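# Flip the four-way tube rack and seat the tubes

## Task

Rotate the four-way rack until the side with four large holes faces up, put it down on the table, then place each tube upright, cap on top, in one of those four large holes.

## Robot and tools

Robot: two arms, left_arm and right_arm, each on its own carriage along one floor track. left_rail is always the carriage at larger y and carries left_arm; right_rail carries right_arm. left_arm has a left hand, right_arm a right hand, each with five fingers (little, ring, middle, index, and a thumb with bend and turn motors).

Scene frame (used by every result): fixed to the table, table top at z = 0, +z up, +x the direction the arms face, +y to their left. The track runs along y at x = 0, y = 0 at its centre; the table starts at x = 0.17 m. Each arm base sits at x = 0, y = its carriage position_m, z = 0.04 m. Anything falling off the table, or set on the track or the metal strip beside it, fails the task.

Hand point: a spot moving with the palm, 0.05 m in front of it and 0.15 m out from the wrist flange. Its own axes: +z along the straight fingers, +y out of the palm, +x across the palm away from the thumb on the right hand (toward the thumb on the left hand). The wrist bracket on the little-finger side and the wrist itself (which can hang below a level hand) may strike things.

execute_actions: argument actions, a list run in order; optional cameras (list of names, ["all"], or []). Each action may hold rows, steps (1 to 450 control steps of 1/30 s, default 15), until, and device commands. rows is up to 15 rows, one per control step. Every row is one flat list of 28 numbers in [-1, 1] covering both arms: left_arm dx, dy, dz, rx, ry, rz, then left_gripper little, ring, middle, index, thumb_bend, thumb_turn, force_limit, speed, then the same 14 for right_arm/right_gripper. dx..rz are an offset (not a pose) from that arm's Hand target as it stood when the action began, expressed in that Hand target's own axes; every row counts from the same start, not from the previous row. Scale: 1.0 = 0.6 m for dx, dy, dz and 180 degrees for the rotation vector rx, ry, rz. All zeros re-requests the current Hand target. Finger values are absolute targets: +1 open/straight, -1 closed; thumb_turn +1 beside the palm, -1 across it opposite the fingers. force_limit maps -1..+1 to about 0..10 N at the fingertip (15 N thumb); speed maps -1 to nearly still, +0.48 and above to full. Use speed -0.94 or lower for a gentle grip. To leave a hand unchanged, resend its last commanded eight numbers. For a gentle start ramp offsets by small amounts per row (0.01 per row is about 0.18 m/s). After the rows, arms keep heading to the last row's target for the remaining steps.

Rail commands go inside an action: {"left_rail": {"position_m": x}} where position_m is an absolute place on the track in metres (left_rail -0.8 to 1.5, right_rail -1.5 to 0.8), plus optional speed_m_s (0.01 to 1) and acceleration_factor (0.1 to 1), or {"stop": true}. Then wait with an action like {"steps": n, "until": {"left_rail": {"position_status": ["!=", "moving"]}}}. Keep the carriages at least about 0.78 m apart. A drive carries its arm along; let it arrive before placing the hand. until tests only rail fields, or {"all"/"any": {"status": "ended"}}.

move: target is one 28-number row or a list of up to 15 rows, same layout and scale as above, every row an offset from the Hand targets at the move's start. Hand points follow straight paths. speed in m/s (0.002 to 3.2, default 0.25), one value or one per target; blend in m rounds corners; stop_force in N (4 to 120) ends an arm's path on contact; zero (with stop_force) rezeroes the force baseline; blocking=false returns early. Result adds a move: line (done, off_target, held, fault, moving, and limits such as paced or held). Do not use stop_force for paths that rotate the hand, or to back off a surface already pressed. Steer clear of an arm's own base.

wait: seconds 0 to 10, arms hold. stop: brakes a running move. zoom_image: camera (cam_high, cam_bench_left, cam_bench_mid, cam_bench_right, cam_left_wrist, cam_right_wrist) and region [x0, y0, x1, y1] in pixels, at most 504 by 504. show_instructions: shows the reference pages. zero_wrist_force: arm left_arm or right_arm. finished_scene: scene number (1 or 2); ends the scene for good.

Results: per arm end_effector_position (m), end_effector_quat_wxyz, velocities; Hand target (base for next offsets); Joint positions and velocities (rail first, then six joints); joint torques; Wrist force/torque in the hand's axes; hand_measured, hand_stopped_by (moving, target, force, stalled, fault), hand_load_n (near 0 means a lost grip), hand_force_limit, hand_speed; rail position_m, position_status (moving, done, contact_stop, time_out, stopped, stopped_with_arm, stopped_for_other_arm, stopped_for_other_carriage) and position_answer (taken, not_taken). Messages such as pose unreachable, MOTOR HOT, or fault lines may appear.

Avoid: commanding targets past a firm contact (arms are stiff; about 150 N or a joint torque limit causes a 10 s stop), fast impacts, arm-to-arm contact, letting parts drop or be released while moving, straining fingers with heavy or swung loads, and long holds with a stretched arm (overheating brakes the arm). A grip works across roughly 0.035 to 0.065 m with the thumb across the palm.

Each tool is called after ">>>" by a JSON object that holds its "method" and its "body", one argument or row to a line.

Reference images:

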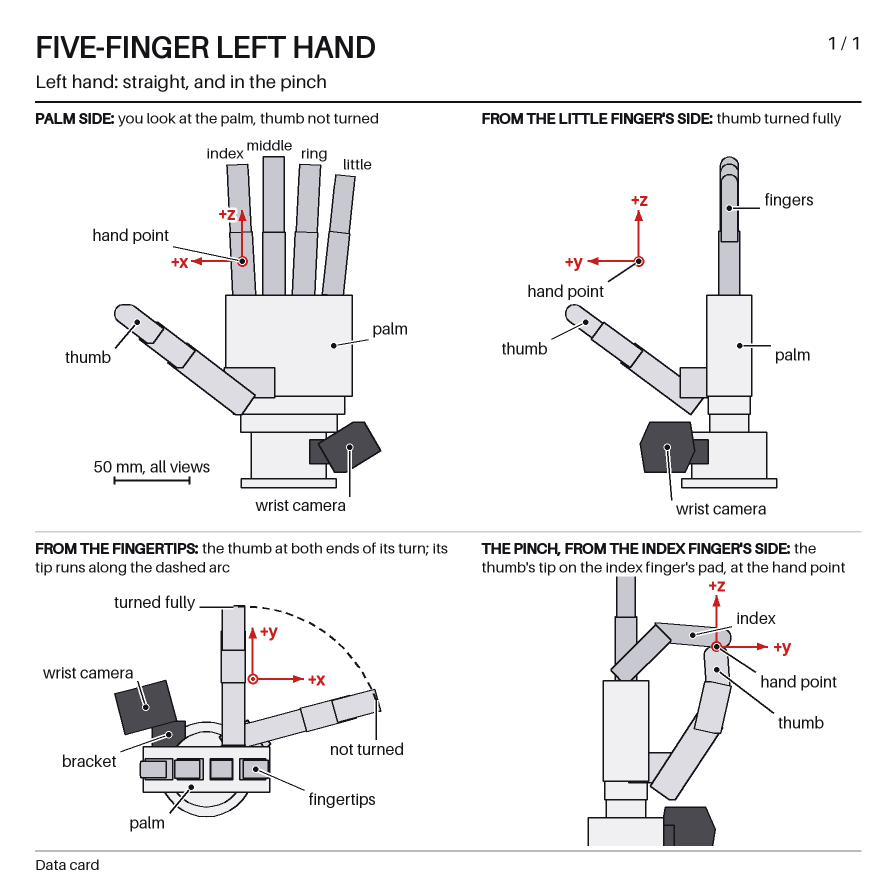

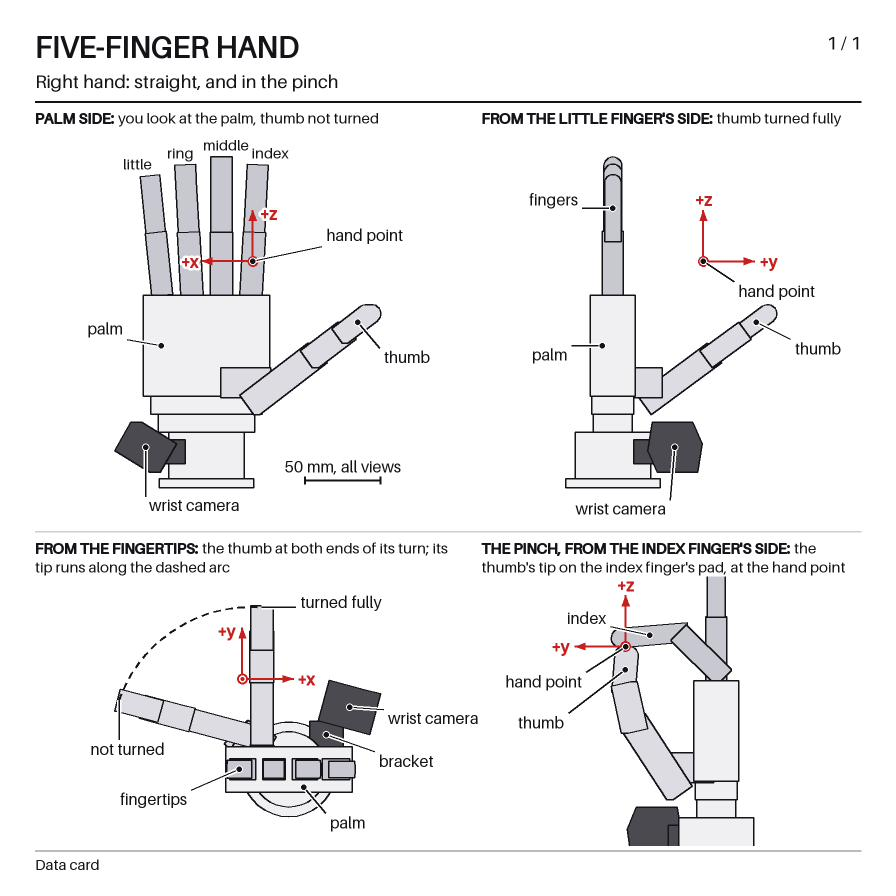

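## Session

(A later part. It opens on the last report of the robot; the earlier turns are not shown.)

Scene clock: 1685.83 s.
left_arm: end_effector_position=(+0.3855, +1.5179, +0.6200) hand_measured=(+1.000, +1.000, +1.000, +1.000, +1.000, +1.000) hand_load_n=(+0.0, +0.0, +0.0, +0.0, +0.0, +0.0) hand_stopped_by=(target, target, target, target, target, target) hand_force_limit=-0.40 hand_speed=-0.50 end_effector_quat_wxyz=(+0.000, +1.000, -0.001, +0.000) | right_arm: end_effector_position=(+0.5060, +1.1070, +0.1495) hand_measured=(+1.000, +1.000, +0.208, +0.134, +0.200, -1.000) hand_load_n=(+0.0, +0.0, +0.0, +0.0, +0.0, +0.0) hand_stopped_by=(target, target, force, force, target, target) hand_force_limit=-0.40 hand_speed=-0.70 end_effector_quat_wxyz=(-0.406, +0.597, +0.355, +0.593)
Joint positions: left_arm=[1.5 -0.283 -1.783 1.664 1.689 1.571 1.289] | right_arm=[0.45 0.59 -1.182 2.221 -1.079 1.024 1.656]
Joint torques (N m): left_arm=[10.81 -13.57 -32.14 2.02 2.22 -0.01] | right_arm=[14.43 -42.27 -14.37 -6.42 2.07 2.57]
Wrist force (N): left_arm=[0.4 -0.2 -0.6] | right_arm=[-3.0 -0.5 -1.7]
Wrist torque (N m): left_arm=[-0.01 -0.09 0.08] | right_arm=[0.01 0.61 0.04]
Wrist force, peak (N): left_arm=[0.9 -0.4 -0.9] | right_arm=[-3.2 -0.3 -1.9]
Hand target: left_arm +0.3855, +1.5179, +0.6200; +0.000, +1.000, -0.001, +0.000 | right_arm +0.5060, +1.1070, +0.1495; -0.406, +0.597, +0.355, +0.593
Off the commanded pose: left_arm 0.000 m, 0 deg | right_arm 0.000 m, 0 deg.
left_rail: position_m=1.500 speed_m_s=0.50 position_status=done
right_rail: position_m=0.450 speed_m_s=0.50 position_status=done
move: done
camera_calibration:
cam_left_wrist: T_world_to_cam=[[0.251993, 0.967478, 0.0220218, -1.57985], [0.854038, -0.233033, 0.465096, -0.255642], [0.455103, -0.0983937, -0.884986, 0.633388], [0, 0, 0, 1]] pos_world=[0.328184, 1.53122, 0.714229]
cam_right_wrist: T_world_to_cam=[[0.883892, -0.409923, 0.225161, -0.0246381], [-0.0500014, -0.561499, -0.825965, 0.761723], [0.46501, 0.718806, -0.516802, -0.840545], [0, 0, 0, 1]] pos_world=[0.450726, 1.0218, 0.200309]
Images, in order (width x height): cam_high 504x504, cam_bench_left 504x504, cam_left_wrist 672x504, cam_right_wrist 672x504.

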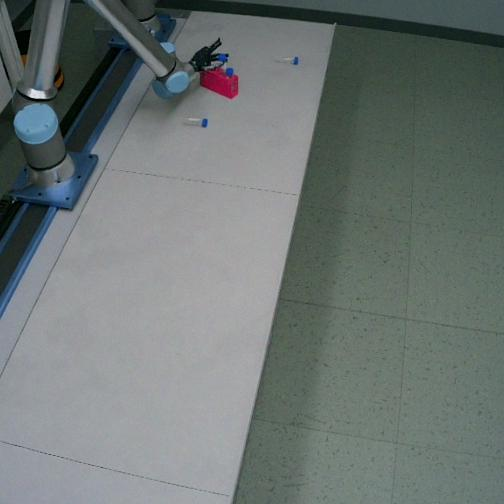

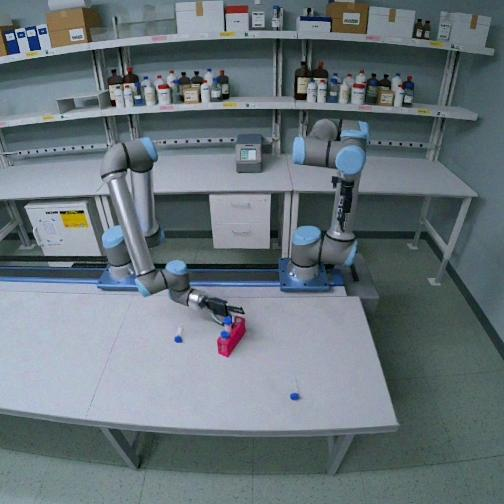

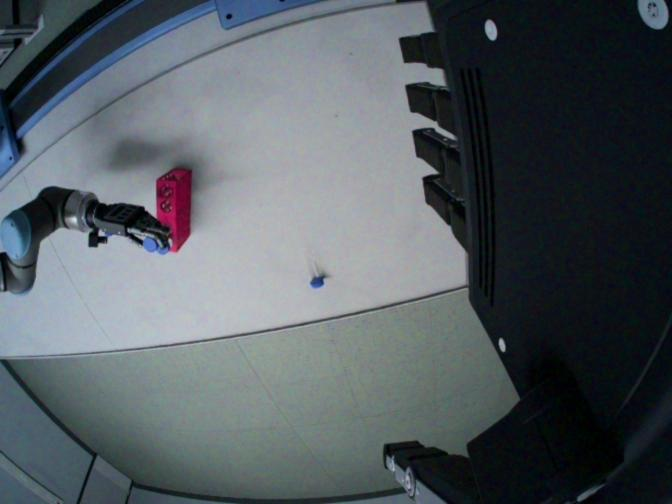

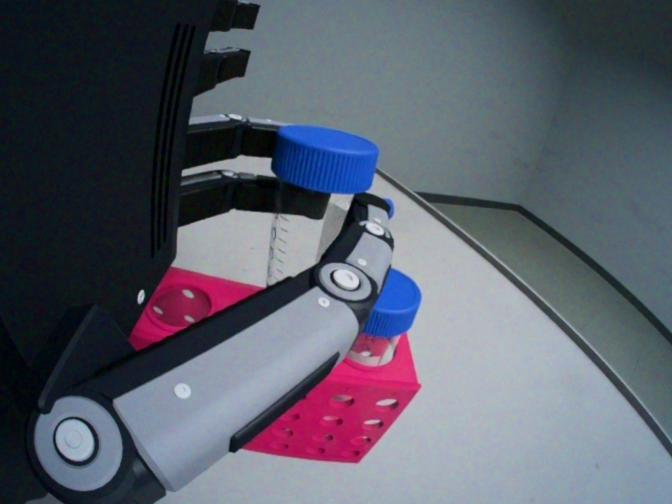

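>>> {"method": "execute_actions", "body": {
  "actions": [
    {"rows":[[0,0,0,0,0,0,1,1,1,1,1,1,-0.4,-0.5,0,0,0,0,0,0,1,1,-0.15,-0.15,0.2,-1,-0.5,-0.85]],"steps":60}
  ],
  "cameras": ["cam_right_wrist"]
}}

>>> {"method": "zoom_image", "body": {
  "camera": "cam_right_wrist",
  "region": [220, 80, 470, 330]
}}

Scene clock: 1701.07 s.
left_arm: end_effector_position=(+0.3855, +1.5179, +0.6200) hand_measured=(+1.000, +1.000, +1.000, +1.000, +1.000, +1.000) hand_load_n=(+0.0, +0.0, +0.0, +0.0, +0.0, +0.0) hand_stopped_by=(target, target, target, target, target, target) hand_force_limit=-0.40 hand_speed=-0.50 end_effector_quat_wxyz=(+0.000, +1.000, -0.001, +0.000) | right_arm: end_effector_position=(+0.5060, +1.1070, +0.1495) hand_measured=(+1.000, +1.000, +0.154, +0.082, +0.202, -1.000) hand_load_n=(+0.0, +0.0, +3.0, +4.0, +7.0, +1.0) hand_stopped_by=(target, target, force, force, target, target) hand_force_limit=-0.50 hand_speed=-0.85 end_effector_quat_wxyz=(-0.406, +0.597, +0.355, +0.593)
Joint positions: left_arm=[1.5 -0.283 -1.783 1.664 1.689 1.571 1.289] | right_arm=[0.45 0.59 -1.182 2.221 -1.079 1.024 1.656]
Joint torques (N m): left_arm=[12.32 -14.07 -31.83 2.27 2.52 0.08] | right_arm=[16.18 -44.51 -15.51 -6.38 1.59 2.68]
Wrist force (N): left_arm=[0.6 -0.5 -0.9] | right_arm=[-2.8 -0.3 -1.8]
Wrist torque (N m): left_arm=[-0.03 -0.13 0.11] | right_arm=[0.05 0.60 0.05]
Wrist force, peak (N): left_arm=[1.2 -0.4 -0.6] | right_arm=[-3.1 -0.6 -2.0]
Hand target: left_arm +0.3855, +1.5179, +0.6200; +0.000, +1.000, -0.001, +0.000 | right_arm +0.5060, +1.1070, +0.1495; -0.406, +0.597, +0.355, +0.593
Off the commanded pose: left_arm 0.000 m, 0 deg | right_arm 0.000 m, 0 deg.
left_rail: position_m=1.500 speed_m_s=0.50 position_status=done
right_rail: position_m=0.450 speed_m_s=0.50 position_status=done
camera_calibration:
cam_right_wrist: T_world_to_cam=[[0.883892, -0.409923, 0.225161, -0.0246381], [-0.0500014, -0.561499, -0.825965, 0.761723], [0.46501, 0.718806, -0.516802, -0.840545], [0, 0, 0, 1]] pos_world=[0.450726, 1.0218, 0.200309]
Images, in order (width x height): cam_right_wrist 672x504.

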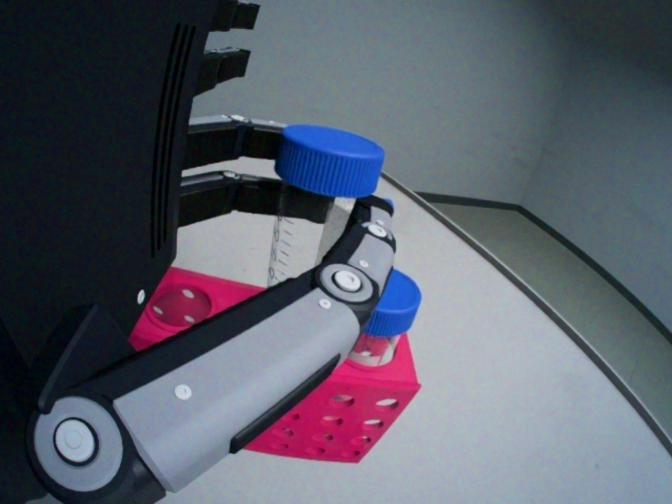

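Scaled by 2.016 from the camera's 672x504 image, which has a finer 960x720 frame.

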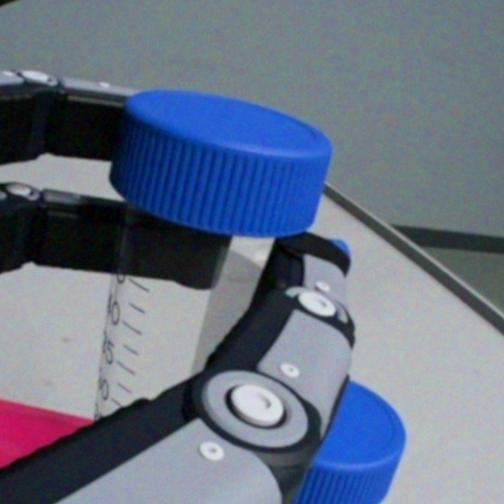

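>>> {"method": "move", "body": {
  "target": [0,0,0,0,0,0,1,1,1,1,1,1,-0.4,-0.5,-0.044,0.0028,-0.0016,0,0,0,1,1,-0.15,-0.15,0.2,-1,-0.5,-0.85],
  "speed": 0.03,
  "stop_force": 6,
  "cameras": ["cam_right_wrist","cam_left_wrist","cam_bench_left","cam_high"]
}}

>>> {"method": "zoom_image", "body": {
  "camera": "cam_bench_left",
  "region": [205, 305, 255, 355]
}}

>>> {"method": "zoom_image", "body": {
  "camera": "cam_high",
  "region": [200, 45, 250, 95]
}}

Scene clock: 1710.10 s.
left_arm: end_effector_position=(+0.3855, +1.5179, +0.6200) hand_measured=(+1.000, +1.000, +1.000, +1.000, +1.000, +1.000) hand_load_n=(+0.0, +0.0, +0.0, +0.0, +0.0, +0.0) hand_stopped_by=(target, target, target, target, target, target) hand_force_limit=-0.40 hand_speed=-0.50 end_effector_quat_wxyz=(+0.000, +1.000, -0.001, +0.000) | right_arm: end_effector_position=(+0.5060, +1.1069, +0.1230) hand_measured=(+1.000, +1.000, +0.154, +0.082, +0.202, -1.000) hand_load_n=(+0.0, -0.5, +3.0, +4.5, +6.5, +1.0) hand_stopped_by=(target, target, force, force, target, target) hand_force_limit=-0.50 hand_speed=-0.85 end_effector_quat_wxyz=(-0.406, +0.597, +0.355, +0.593)
Joint positions: left_arm=[1.5 -0.283 -1.783 1.664 1.689 1.571 1.289] | right_arm=[0.45 0.59 -1.134 2.227 -1.132 1.024 1.656]
Joint torques (N m): left_arm=[11.99 -12.85 -32.15 2.22 2.42 -0.13] | right_arm=[-5.47 -45.28 -13.06 -6.48 -1.24 -1.54]
Wrist force (N): left_arm=[0.5 0.0 -0.7] | right_arm=[-2.7 -0.3 -1.5]
Wrist torque (N m): left_arm=[0.03 -0.12 0.09] | right_arm=[0.05 0.61 0.06]
Wrist force, peak (N): left_arm=[0.7 -0.6 -0.9] | right_arm=[-3.1 -0.1 -2.0]
Hand target: left_arm +0.3855, +1.5179, +0.6200; +0.000, +1.000, -0.001, +0.000 | right_arm +0.5060, +1.1069, +0.1230; -0.406, +0.597, +0.355, +0.593
Off the commanded pose: left_arm 0.000 m, 0 deg | right_arm 0.000 m, 0 deg.
left_rail: position_m=1.500 speed_m_s=0.50 position_status=done
right_rail: position_m=0.450 speed_m_s=0.50 position_status=done
move: done
camera_calibration:
cam_left_wrist: T_world_to_cam=[[0.251993, 0.967478, 0.0220218, -1.57985], [0.854038, -0.233033, 0.465096, -0.255642], [0.455103, -0.0983937, -0.884986, 0.633388], [0, 0, 0, 1]] pos_world=[0.328184, 1.53122, 0.714229]
cam_right_wrist: T_world_to_cam=[[0.883892, -0.409923, 0.225161, -0.0186055], [-0.0500014, -0.561499, -0.825965, 0.739912], [0.46501, 0.718806, -0.516802, -0.854142], [0, 0, 0, 1]] pos_world=[0.450626, 1.0218, 0.173909]
Images, in order (width x height): cam_high 504x504, cam_bench_left 504x504, cam_left_wrist 672x504, cam_right_wrist 672x504.

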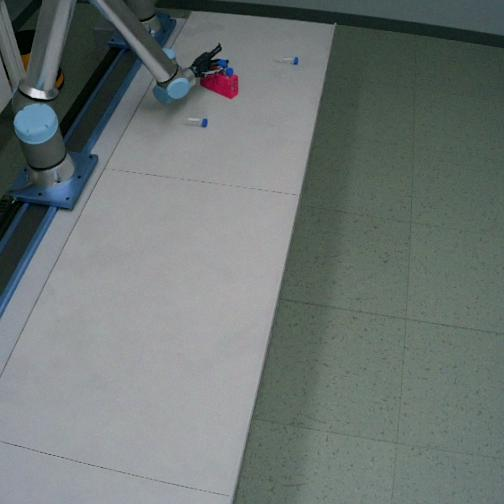

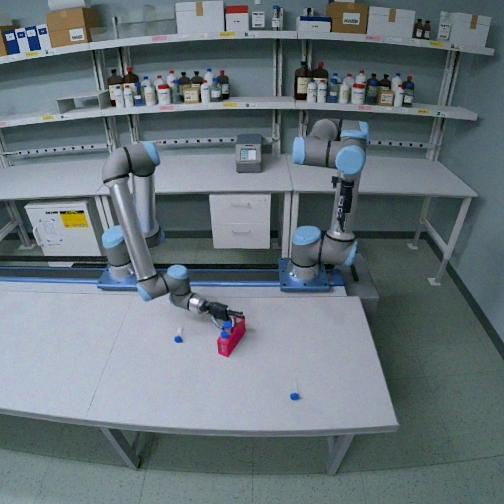

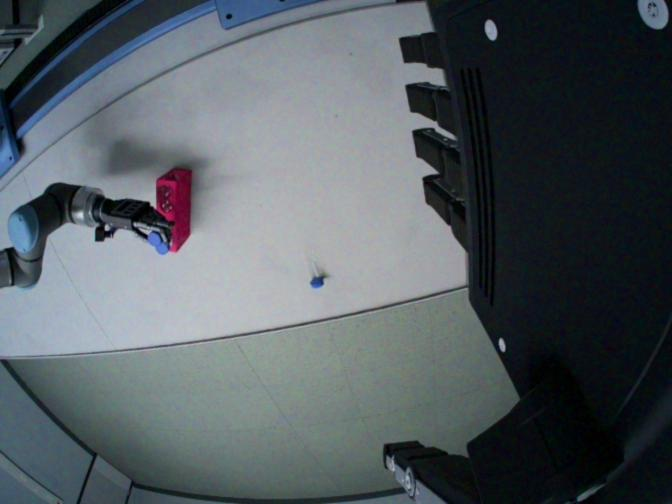

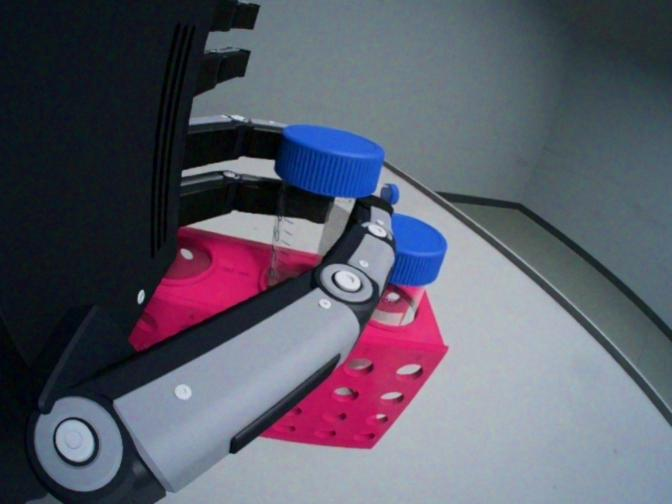

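Scaled by 10.080 from the camera's 504x504 image, which has a finer 720x720 frame.

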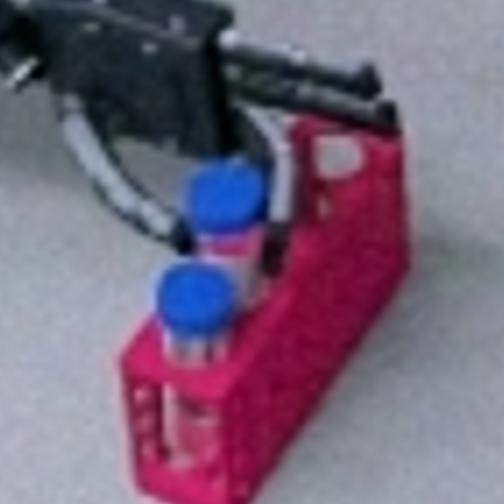

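Scaled by 10.080 from the camera's 504x504 image, which has a finer 720x720 frame.

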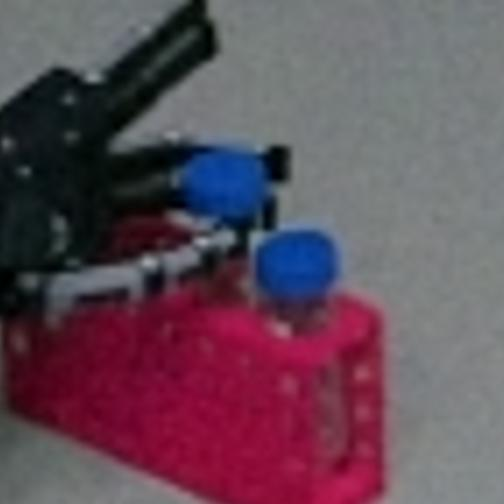

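>>> {"method": "move", "body": {
  "target": [0,0,0,0,0,0,1,1,1,1,1,1,-0.4,-0.5,-0.04,0.0025,-0.0014,0,0,0,1,1,-0.15,-0.15,0.2,-1,-0.5,-0.85],
  "speed": 0.02,
  "stop_force": 4,
  "cameras": ["cam_right_wrist","cam_bench_left","cam_high"]
}}

>>> {"method": "zoom_image", "body": {
  "camera": "cam_bench_left",
  "region": [205, 305, 255, 355]
}}

>>> {"method": "zoom_image", "body": {
  "camera": "cam_high",
  "region": [200, 45, 250, 95]
}}

Scene clock: 1726.80 s.
left_arm: end_effector_position=(+0.3855, +1.5179, +0.6200) hand_measured=(+1.000, +1.000, +1.000, +1.000, +1.000, +1.000) hand_load_n=(+0.0, +0.0, +0.0, +0.0, +0.0, +0.0) hand_stopped_by=(target, target, target, target, target, target) hand_force_limit=-0.40 hand_speed=-0.50 end_effector_quat_wxyz=(+0.000, +1.000, -0.001, +0.000) | right_arm: end_effector_position=(+0.5059, +1.1069, +0.1026) hand_measured=(+1.000, +1.000, +0.154, +0.082, +0.202, -1.000) hand_load_n=(+0.0, +0.0, +2.5, +4.0, +7.0, +0.5) hand_stopped_by=(target, target, force, force, target, target) hand_force_limit=-0.50 hand_speed=-0.85 end_effector_quat_wxyz=(-0.406, +0.597, +0.355, +0.593)
Joint positions: left_arm=[1.5 -0.283 -1.783 1.664 1.689 1.571 1.289] | right_arm=[0.45 0.59 -1.096 2.23 -1.173 1.024 1.656]
Joint torques (N m): left_arm=[12.67 -13.91 -32.25 2.01 2.44 0.07] | right_arm=[6.38 -61.26 -24.28 2.26 1.65 -0.74]
Wrist force (N): left_arm=[0.7 -0.5 -0.6] | right_arm=[0.2 0.8 -2.0]
Wrist torque (N m): left_arm=[-0.03 -0.13 0.11] | right_arm=[0.20 0.44 0.18]
Wrist force, peak (N): left_arm=[1.0 -0.1 -1.1] | right_arm=[13.3 -4.1 -2.0]
Hand target: left_arm +0.3855, +1.5179, +0.6200; +0.000, +1.000, -0.001, +0.000 | right_arm +0.5059, +1.1069, +0.1026; -0.406, +0.597, +0.355, +0.593 (not the last commanded pose)
Off the commanded pose: left_arm 0.000 m, 0 deg | right_arm 0.004 m, 0 deg.
left_rail: position_m=1.500 speed_m_s=0.50 position_status=done
right_rail: position_m=0.450 speed_m_s=0.50 position_status=done
move: contact (right_arm)
camera_calibration:
cam_right_wrist: T_world_to_cam=[[0.883931, -0.409884, 0.22508, -0.0140977], [-0.0500415, -0.561484, -0.825973, 0.72301], [0.464932, 0.71884, -0.516824, -0.864609], [0, 0, 0, 1]] pos_world=[0.450626, 1.0217, 0.153509]
Images, in order (width x height): cam_high 504x504, cam_bench_left 504x504, cam_right_wrist 672x504.

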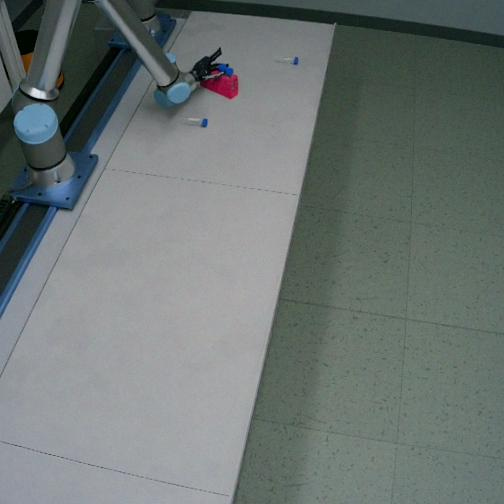

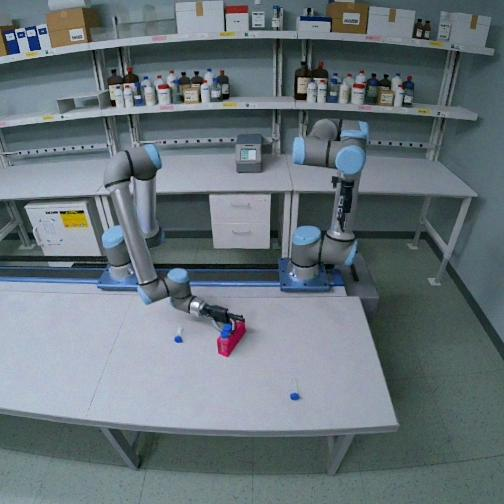

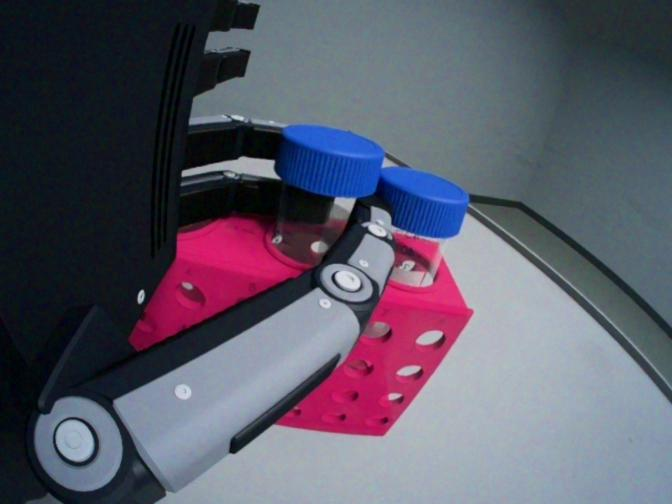

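Scaled by 10.080 from the camera's 504x504 image, which has a finer 720x720 frame.

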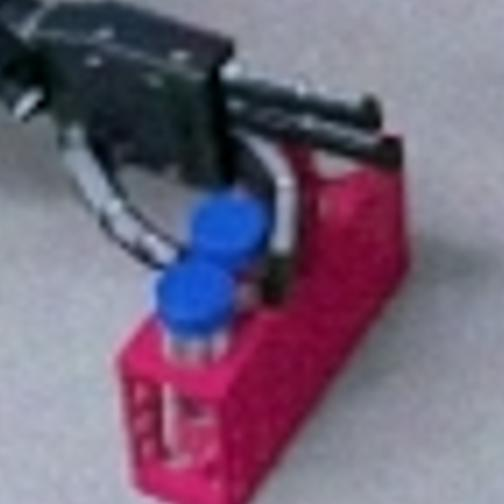

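Scaled by 10.080 from the camera's 504x504 image, which has a finer 720x720 frame.

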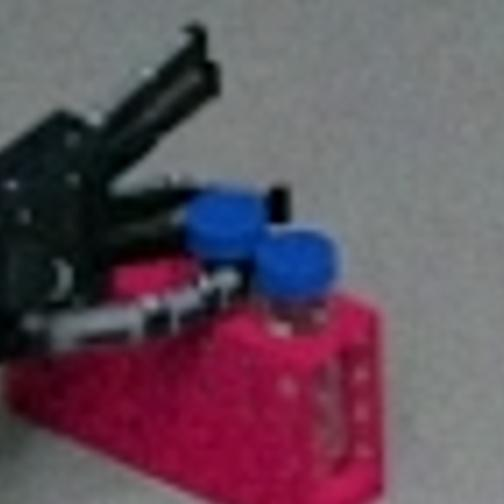

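>>> {"method": "execute_actions", "body": {
  "actions": [
    {"rows":[[0,0,0,0,0,0,1,1,1,1,1,1,-0.4,-0.5,0.004,0,0,0,0,0,1,1,0.4,0.4,0.22,-1,-0.4,-0.8]],"steps":80},
    {"rows":[[0,0,0,0,0,0,1,1,1,1,1,1,-0.4,-0.5,0,0,0,0,0,0,1,1,1,1,0.22,-1,-0.4,-0.5]],"steps":60}
  ],
  "cameras": ["cam_right_wrist"]
}}

Scene clock: 1741.50 s.
left_arm: end_effector_position=(+0.3855, +1.5179, +0.6200) hand_measured=(+1.000, +1.000, +1.000, +1.000, +1.000, +1.000) hand_load_n=(+0.0, +0.0, +0.0, +0.0, -0.5, +0.0) hand_stopped_by=(target, target, target, target, target, target) hand_force_limit=-0.40 hand_speed=-0.50 end_effector_quat_wxyz=(+0.000, +1.000, -0.001, +0.000) | right_arm: end_effector_position=(+0.5060, +1.1068, +0.1050) hand_measured=(+1.000, +1.000, +1.000, +1.000, +0.220, -1.000) hand_load_n=(+0.0, +0.0, +0.0, +0.0, +0.0, +0.5) hand_stopped_by=(target, target, target, target, target, target) hand_force_limit=-0.40 hand_speed=-0.50 end_effector_quat_wxyz=(-0.406, +0.597, +0.355, +0.593)
Joint positions: left_arm=[1.5 -0.283 -1.783 1.664 1.689 1.571 1.289] | right_arm=[0.45 0.59 -1.101 2.23 -1.168 1.024 1.656]
Joint torques (N m): left_arm=[9.61 -12.18 -31.97 2.49 2.02 0.28] | right_arm=[-12.21 -61.72 -22.58 0.11 1.81 2.99]
Wrist force (N): left_arm=[0.5 -0.4 -0.7] | right_arm=[-1.7 0.6 -2.0]
Wrist torque (N m): left_arm=[-0.02 -0.12 0.10] | right_arm=[0.20 0.45 0.14]
Wrist force, peak (N): left_arm=[1.2 -0.5 -0.9] | right_arm=[-1.7 0.7 -2.3]
Hand target: left_arm +0.3855, +1.5179, +0.6200; +0.000, +1.000, -0.001, +0.000 | right_arm +0.5060, +1.1068, +0.1050; -0.406, +0.597, +0.355, +0.593
Off the commanded pose: left_arm 0.000 m, 0 deg | right_arm 0.000 m, 0 deg.
left_rail: position_m=1.500 speed_m_s=0.50 position_status=done
right_rail: position_m=0.450 speed_m_s=0.50 position_status=done
camera_calibration:
cam_right_wrist: T_world_to_cam=[[0.883929, -0.409907, 0.225045, -0.0147372], [-0.0500783, -0.561466, -0.825983, 0.724941], [0.464931, 0.718841, -0.516823, -0.863344], [0, 0, 0, 1]] pos_world=[0.450726, 1.0216, 0.155909]
Images, in order (width x height): cam_right_wrist 672x504.

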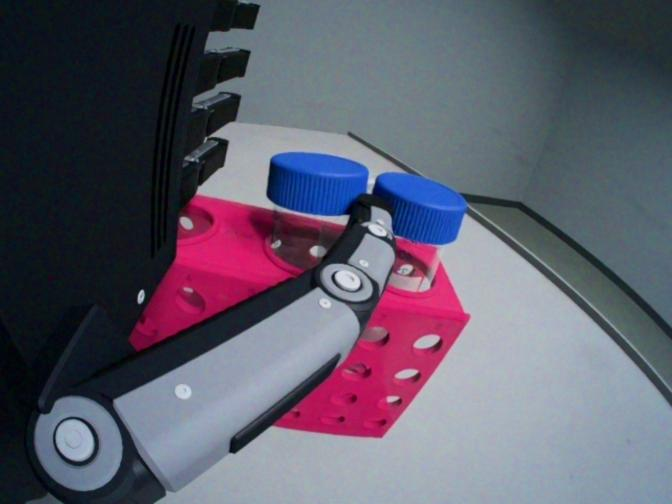

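>>> {"method": "move", "body": {
  "target": [
    [0,0,0,0,0,0,1,1,1,1,1,1,-0.4,-0.5,0,0,-0.05,0,0,0,1,1,1,1,0.22,-1,-0.4,-0.5],
    [0,0,0,0,0,0,1,1,1,1,1,1,-0.4,-0.5,0.02,0,-0.2,0,0,0,1,1,1,1,0.22,-1,-0.4,-0.5],
    [0,0,0,0,0,0,1,1,1,1,1,1,-0.4,-0.5,0.25,0,-0.35,0,0,0,1,1,1,1,0.22,-1,-0.4,-0.5]
  ],
  "speed": [0.03,0.15,0.25],
  "cameras": ["cam_right_wrist","cam_left_wrist","cam_bench_left","cam_high"]
}}

>>> {"method": "zoom_image", "body": {
  "camera": "cam_bench_left",
  "region": [205, 305, 255, 355]
}}

>>> {"method": "zoom_image", "body": {
  "camera": "cam_left_wrist",
  "region": [130, 160, 210, 260]
}}

>>> {"method": "zoom_image", "body": {
  "camera": "cam_high",
  "region": [195, 55, 245, 105]
}}

>>> {"method": "zoom_image", "body": {
  "camera": "cam_right_wrist",
  "region": [170, 130, 420, 380]
}}

Scene clock: 1755.00 s.
left_arm: end_effector_position=(+0.3855, +1.5179, +0.6200) hand_measured=(+1.000, +1.000, +1.000, +1.000, +1.000, +1.000) hand_load_n=(+0.0, +0.0, +0.0, +0.0, +0.0, +0.0) hand_stopped_by=(target, target, target, target, target, target) hand_force_limit=-0.40 hand_speed=-0.50 end_effector_quat_wxyz=(+0.000, +1.000, -0.001, +0.000) | right_arm: end_effector_position=(+0.4245, +0.9077, +0.2475) hand_measured=(+1.000, +1.000, +1.000, +1.000, +0.220, -1.000) hand_load_n=(+0.0, +0.0, +0.0, +0.0, +0.0, +0.0) hand_stopped_by=(target, target, target, target, target, target) hand_force_limit=-0.40 hand_speed=-0.50 end_effector_quat_wxyz=(-0.406, +0.597, +0.355, +0.593)
Joint positions: left_arm=[1.5 -0.283 -1.783 1.664 1.689 1.571 1.289] | right_arm=[0.45 0.227 -1.684 2.553 -0.925 0.662 1.678]
Joint torques (N m): left_arm=[13.15 -14.68 -32.29 2.28 2.7 0.15] | right_arm=[-17.15 -28.24 -37.03 2.27 -2.09 -3.34]
Wrist force (N): left_arm=[0.7 -0.1 -0.6] | right_arm=[-1.1 0.6 -1.8]
Wrist torque (N m): left_arm=[0.01 -0.14 0.10] | right_arm=[0.19 0.32 0.11]
Wrist force, peak (N): left_arm=[0.3 0.0 -1.3] | right_arm=[-1.4 0.4 -2.9]
Hand target: left_arm +0.3855, +1.5179, +0.6200; +0.000, +1.000, -0.001, +0.000 | right_arm +0.4245, +0.9077, +0.2476; -0.406, +0.597, +0.355, +0.593
Off the commanded pose: left_arm 0.000 m, 0 deg | right_arm 0.000 m, 0 deg.
left_rail: position_m=1.500 speed_m_s=0.50 position_status=done
right_rail: position_m=0.450 speed_m_s=0.50 position_status=done
move: done
camera_calibration:
cam_left_wrist: T_world_to_cam=[[0.251993, 0.967478, 0.0220218, -1.57985], [0.854038, -0.233033, 0.465096, -0.255642], [0.455103, -0.0983937, -0.884986, 0.633388], [0, 0, 0, 1]] pos_world=[0.328184, 1.53122, 0.714229]
cam_right_wrist: T_world_to_cam=[[0.883889, -0.409971, 0.225089, -0.0563016], [-0.0500776, -0.561462, -0.825986, 0.726689], [0.465009, 0.718808, -0.5168, -0.608743], [0, 0, 0, 1]] pos_world=[0.369226, 0.822496, 0.298309]
Images, in order (width x height): cam_high 504x504, cam_bench_left 504x504, cam_left_wrist 672x504, cam_right_wrist 672x504.

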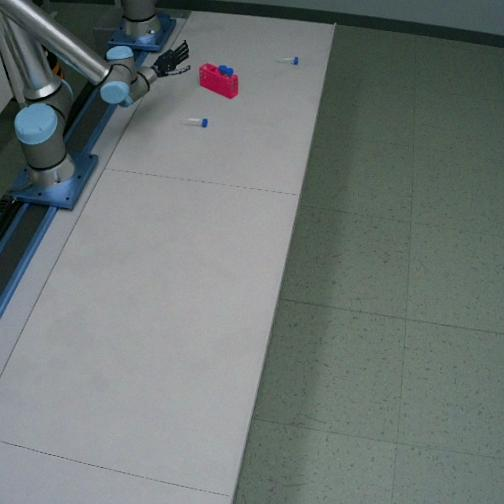

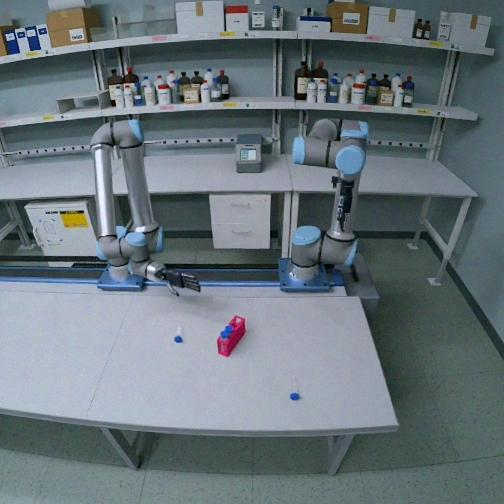

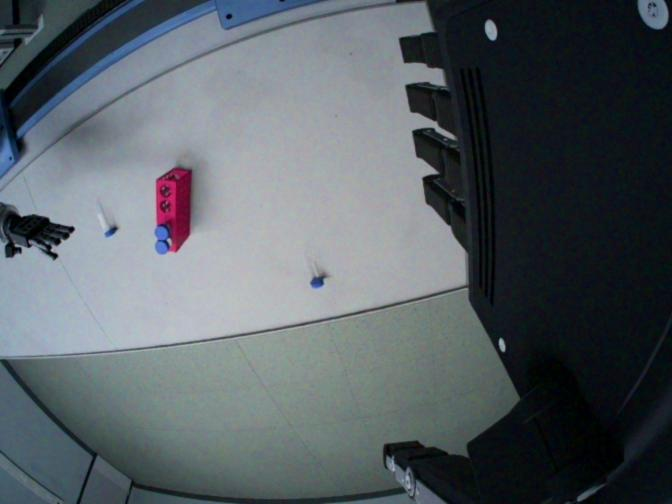

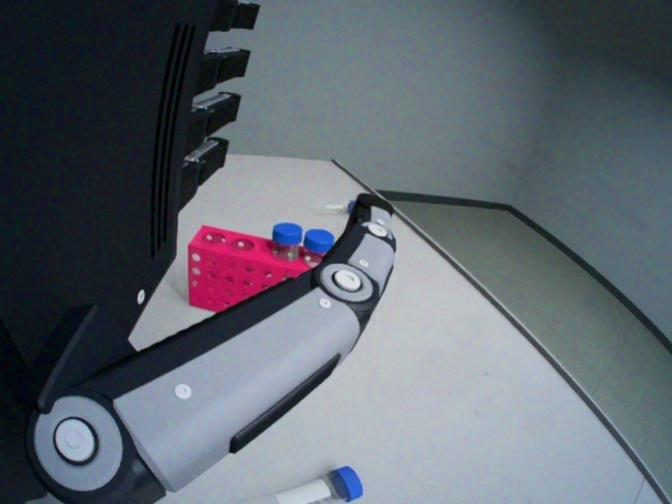

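Scaled by 10.080 from the camera's 504x504 image, which has a finer 720x720 frame.

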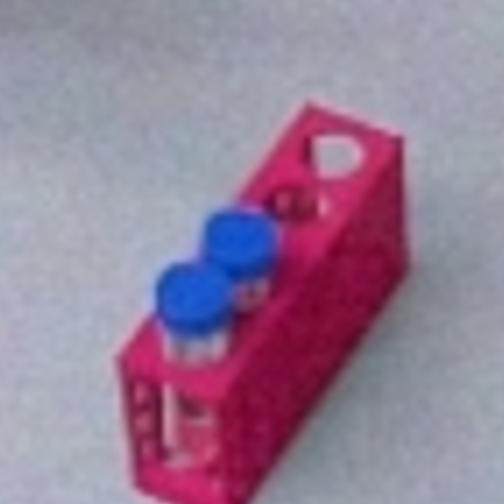

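Scaled by 5.040 from the camera's 672x504 image, which has a finer 960x720 frame.

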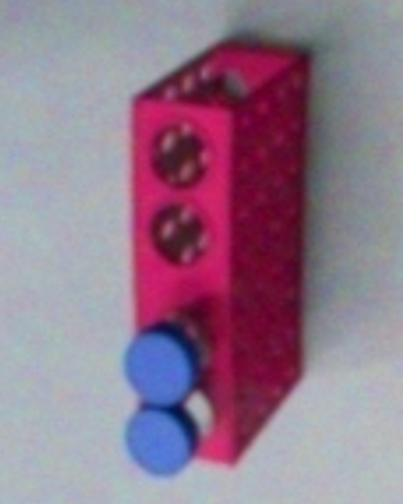

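Scaled by 10.080 from the camera's 504x504 image, which has a finer 720x720 frame.

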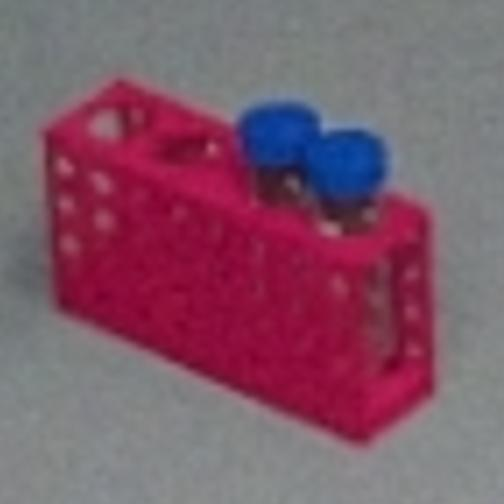

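Scaled by 2.016 from the camera's 672x504 image, which has a finer 960x720 frame.

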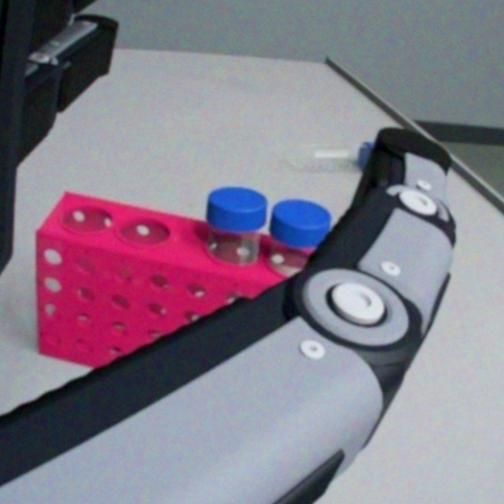

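>>> {"method": "execute_actions", "body": {
  "actions": [
    {"right_rail":{"position_m":-0.05},"steps":300,"until":{"right_rail":{"position_status":["!=","moving"]}}}
  ]
}}

>>> {"method": "move", "body": {
  "target": [0,0,0,0,0,0,1,1,1,1,1,1,-0.4,-0.5,-0.2356,-0.2353,0.7101,0.0513,-0.159,0.4598,1,1,1,1,0.2,-1,-0.4,-0.5],
  "speed": 0.35,
  "cameras": ["cam_right_wrist"]
}}

Scene clock: 1807.03 s.
left_arm: end_effector_position=(+0.3855, +1.5179, +0.6200) hand_measured=(+1.000, +1.000, +1.000, +1.000, +1.000, +1.000) hand_load_n=(+0.0, +0.0, +0.0, +0.0, -0.5, +0.0) hand_stopped_by=(target, target, target, target, target, target) hand_force_limit=-0.40 hand_speed=-0.50 end_effector_quat_wxyz=(+0.000, +1.000, -0.001, +0.000) | right_arm: end_effector_position=(+0.4245, +0.4077, +0.2476) hand_measured=(+1.000, +1.000, +1.000, +1.000, +0.220, -1.000) hand_load_n=(+0.0, +0.0, +0.0, +0.0, +0.0, +0.0) hand_stopped_by=(target, target, target, target, target, target) hand_force_limit=-0.40 hand_speed=-0.50 end_effector_quat_wxyz=(-0.406, +0.597, +0.355, +0.593)
Joint positions: left_arm=[1.5 -0.283 -1.783 1.664 1.689 1.571 1.289] | right_arm=[-0.05 0.227 -1.684 2.553 -0.924 0.661 1.678]
Joint torques (N m): left_arm=[13.5 -12.64 -32.74 2.03 2.47 0.49] | right_arm=[-14.21 -23.37 -34.13 1.45 -1.53 -3.54]
Wrist force (N): left_arm=[0.3 0.2 -0.5] | right_arm=[-1.1 0.8 -1.9]
Wrist torque (N m): left_arm=[0.05 -0.07 0.07] | right_arm=[0.22 0.31 0.12]
Wrist force, peak (N): left_arm=[0.3 -0.5 -1.2] | right_arm=[-1.4 0.8 -2.3]
Hand target: left_arm +0.3855, +1.5179, +0.6200; +0.000, +1.000, -0.001, +0.000 | right_arm +0.4245, +0.4077, +0.2476; -0.406, +0.597, +0.355, +0.593
Off the commanded pose: left_arm 0.000 m, 0 deg | right_arm 0.000 m, 0 deg.
left_rail: position_m=1.500 speed_m_s=0.50 position_status=done
right_rail: position_m=-0.050 speed_m_s=0.50 position_status=done

Scene clock: 1810.03 s.
left_arm: end_effector_position=(+0.3855, +1.5179, +0.6200) hand_measured=(+1.000, +1.000, +1.000, +1.000, +1.000, +1.000) hand_load_n=(+0.0, +0.0, -0.5, +0.0, +0.0, +0.0) hand_stopped_by=(target, target, target, target, target, target) hand_force_limit=-0.40 hand_speed=-0.50 end_effector_quat_wxyz=(+0.000, +1.000, -0.001, +0.000) | right_arm: end_effector_position=(+0.4691, +0.8611, +0.1300) hand_measured=(+1.000, +1.000, +1.000, +1.000, +0.200, -1.000) hand_load_n=(+0.0, +0.0, +0.0, +0.0, +0.0, +0.0) hand_stopped_by=(target, target, target, target, target, target) hand_force_limit=-0.40 hand_speed=-0.50 end_effector_quat_wxyz=(-0.643, +0.766, +0.000, +0.000)
Joint positions: left_arm=[1.5 -0.283 -1.783 1.664 1.689 1.571 1.289] | right_arm=[-0.05 0.709 -0.892 1.543 -0.387 0.726 2.941]
Joint torques (N m): left_arm=[9.34 -13.31 -31.99 2.71 2.68 0.28] | right_arm=[15.14 -72.73 -42.53 3.89 -1.85 3.11]
Wrist force (N): left_arm=[0.0 -0.7 -0.5] | right_arm=[1.1 2.5 -1.7]
Wrist torque (N m): left_arm=[-0.09 -0.03 0.08] | right_arm=[0.36 -0.02 0.06]
Wrist force, peak (N): left_arm=[1.1 -0.2 -0.8] | right_arm=[1.4 2.7 -2.0]
Hand target: left_arm +0.3855, +1.5179, +0.6200; +0.000, +1.000, -0.001, +0.000 | right_arm +0.4691, +0.8612, +0.1300; -0.643, +0.766, +0.000, +0.000
Off the commanded pose: left_arm 0.000 m, 0 deg | right_arm 0.000 m, 0 deg.
left_rail: position_m=1.500 speed_m_s=0.50 position_status=done
right_rail: position_m=-0.050 speed_m_s=0.50 position_status=done
move: done
camera_calibration:
cam_right_wrist: T_world_to_cam=[[0.287683, -0.159441, -0.94436, 0.127597], [-0.793517, -0.591793, -0.141816, 0.891708], [-0.536254, 0.790165, -0.296768, -0.277023], [0, 0, 0, 1]] pos_world=[0.522324, 0.766944, 0.164745]
Images, in order (width x height): cam_right_wrist 672x504.

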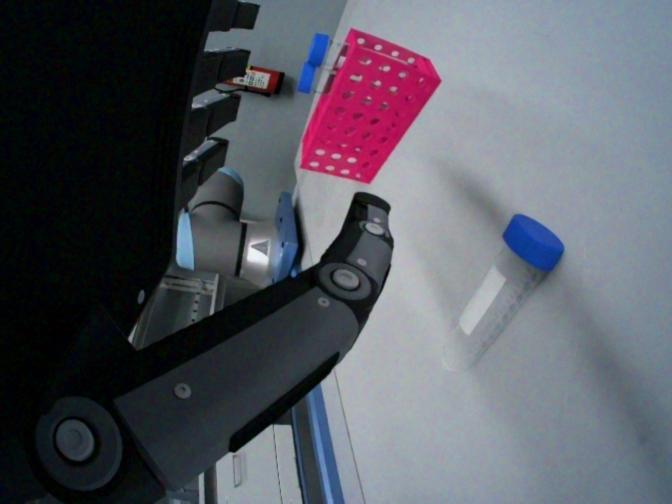

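>>> {"method": "move", "body": {
  "target": [0,0,0,0,0,0,1,1,1,1,1,1,-0.4,-0.5,-0.0062,0.0835,0.0066,0,0,0,1,1,1,1,0.2,-1,-0.4,-0.5],
  "speed": 0.12,
  "cameras": ["cam_right_wrist"]
}}

Scene clock: 1835.77 s.
left_arm: end_effector_position=(+0.3855, +1.5179, +0.6200) hand_measured=(+1.000, +1.000, +1.000, +1.000, +1.000, +1.000) hand_load_n=(+0.0, +0.0, +0.0, +0.0, +0.0, +0.0) hand_stopped_by=(target, target, target, target, target, target) hand_force_limit=-0.40 hand_speed=-0.50 end_effector_quat_wxyz=(+0.000, +1.000, -0.001, +0.000) | right_arm: end_effector_position=(+0.4654, +0.8563, +0.0801) hand_measured=(+1.000, +1.000, +1.000, +1.000, +0.200, -1.000) hand_load_n=(+0.0, +0.0, +0.0, +0.0, +0.0, +0.0) hand_stopped_by=(target, target, target, target, target, target) hand_force_limit=-0.40 hand_speed=-0.50 end_effector_quat_wxyz=(-0.643, +0.766, +0.000, +0.000)
Joint positions: left_arm=[1.5 -0.283 -1.783 1.664 1.689 1.571 1.289] | right_arm=[-0.05 0.708 -0.848 1.572 -0.46 0.725 2.941]
Joint torques (N m): left_arm=[10.35 -13.41 -31.66 1.77 2.56 0.55] | right_arm=[-14.55 -74.83 -23.97 -4.63 -1.78 3.39]
Wrist force (N): left_arm=[0.2 0.4 -0.7] | right_arm=[1.2 2.8 -1.8]
Wrist torque (N m): left_arm=[0.09 -0.06 0.05] | right_arm=[0.39 0.00 0.22]
Wrist force, peak (N): left_arm=[0.7 -0.4 -1.0] | right_arm=[0.9 3.3 -1.7]
Hand target: left_arm +0.3855, +1.5179, +0.6200; +0.000, +1.000, -0.001, +0.000 | right_arm +0.4654, +0.8563, +0.0799; -0.643, +0.766, +0.000, +0.000
Off the commanded pose: left_arm 0.000 m, 0 deg | right_arm 0.000 m, 0 deg.
left_rail: position_m=1.500 speed_m_s=0.50 position_status=done
right_rail: position_m=-0.050 speed_m_s=0.50 position_status=done
move: done
camera_calibration:
cam_right_wrist: T_world_to_cam=[[0.287542, -0.159398, -0.944411, 0.0808341], [-0.79351, -0.591828, -0.141709, 0.878925], [-0.53634, 0.790147, -0.296659, -0.290056], [0, 0, 0, 1]] pos_world=[0.518624, 0.762244, 0.114845]
Images, in order (width x height): cam_right_wrist 672x504.

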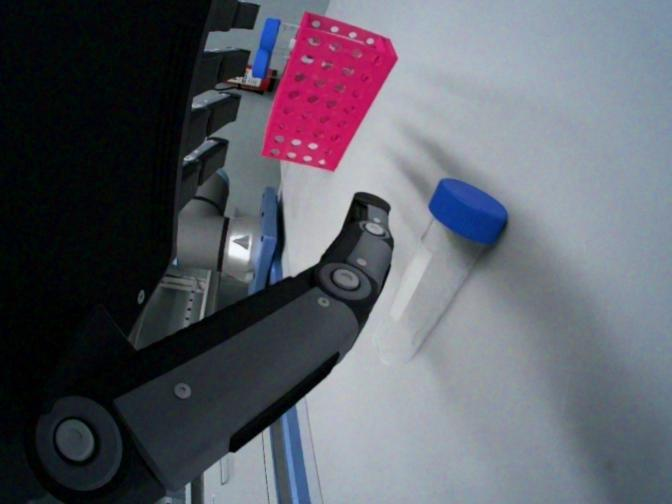

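>>> {"method": "move", "body": {
  "target": [0,0,0,0,0,0,1,1,1,1,1,1,-0.4,-0.5,0.0,0.1051,0.0186,0,0.0115,0.002,1,1,1,1,0.2,-1,-0.4,-0.5],
  "speed": 0.06,
  "stop_force": 6,
  "cameras": ["cam_right_wrist"]
}}

>>> {"method": "zoom_image", "body": {
  "camera": "cam_right_wrist",
  "region": [220, 80, 520, 380]
}}

Scene clock: 1845.23 s.
left_arm: end_effector_position=(+0.3855, +1.5179, +0.6200) hand_measured=(+1.000, +1.000, +1.000, +1.000, +1.000, +1.000) hand_load_n=(+0.0, +0.0, +0.0, +0.0, +0.0, +0.0) hand_stopped_by=(target, target, target, target, target, target) hand_force_limit=-0.40 hand_speed=-0.50 end_effector_quat_wxyz=(+0.000, +1.000, -0.001, +0.000) | right_arm: end_effector_position=(+0.4654, +0.8564, +0.0159) hand_measured=(+1.000, +1.000, +1.000, +1.000, +0.200, -1.000) hand_load_n=(+0.0, -0.5, +0.0, +0.0, +0.0, +0.0) hand_stopped_by=(target, target, target, target, target, target) hand_force_limit=-0.40 hand_speed=-0.50 end_effector_quat_wxyz=(-0.643, +0.766, -0.014, +0.012)
Joint positions: left_arm=[1.5 -0.283 -1.783 1.664 1.689 1.571 1.289] | right_arm=[-0.05 0.714 -0.785 1.6 -0.563 0.767 2.957]
Joint torques (N m): left_arm=[11.61 -12.96 -32.13 2.07 2.43 0.96] | right_arm=[16.45 -74.86 -20.7 -4.9 1.85 3.47]
Wrist force (N): left_arm=[0.4 -0.2 -0.3] | right_arm=[1.1 2.5 -1.5]
Wrist torque (N m): left_arm=[-0.02 -0.08 0.08] | right_arm=[0.33 -0.02 0.10]
Wrist force, peak (N): left_arm=[0.9 -0.4 -1.3] | right_arm=[1.0 2.9 -1.9]
Hand target: left_arm +0.3855, +1.5179, +0.6200; +0.000, +1.000, -0.001, +0.000 | right_arm +0.4654, +0.8564, +0.0159; -0.643, +0.766, -0.014, +0.012
Off the commanded pose: left_arm 0.000 m, 0 deg | right_arm 0.000 m, 0 deg.
left_rail: position_m=1.500 speed_m_s=0.50 position_status=done
right_rail: position_m=-0.050 speed_m_s=0.50 position_status=done
move: done
camera_calibration:
cam_right_wrist: T_world_to_cam=[[0.281585, -0.169767, -0.944399, 0.0318532], [-0.814634, -0.562373, -0.141801, 0.854489], [-0.507032, 0.809269, -0.296654, -0.339133], [0, 0, 0, 1]] pos_world=[0.515176, 0.760399, 0.0506446]
Images, in order (width x height): cam_right_wrist 672x504.

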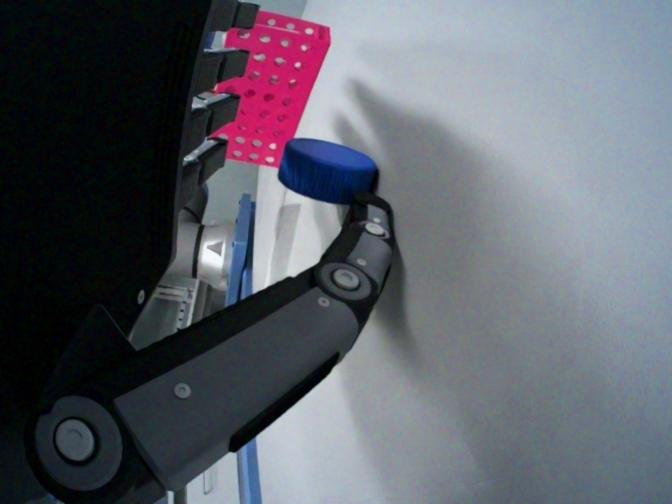

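Scaled by 1.680 from the camera's 672x504 image, which has a finer 960x720 frame.

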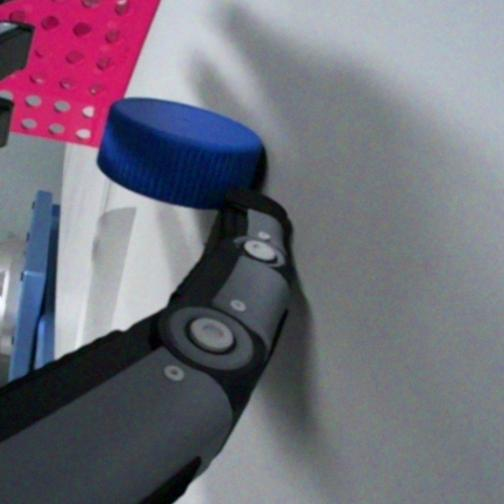

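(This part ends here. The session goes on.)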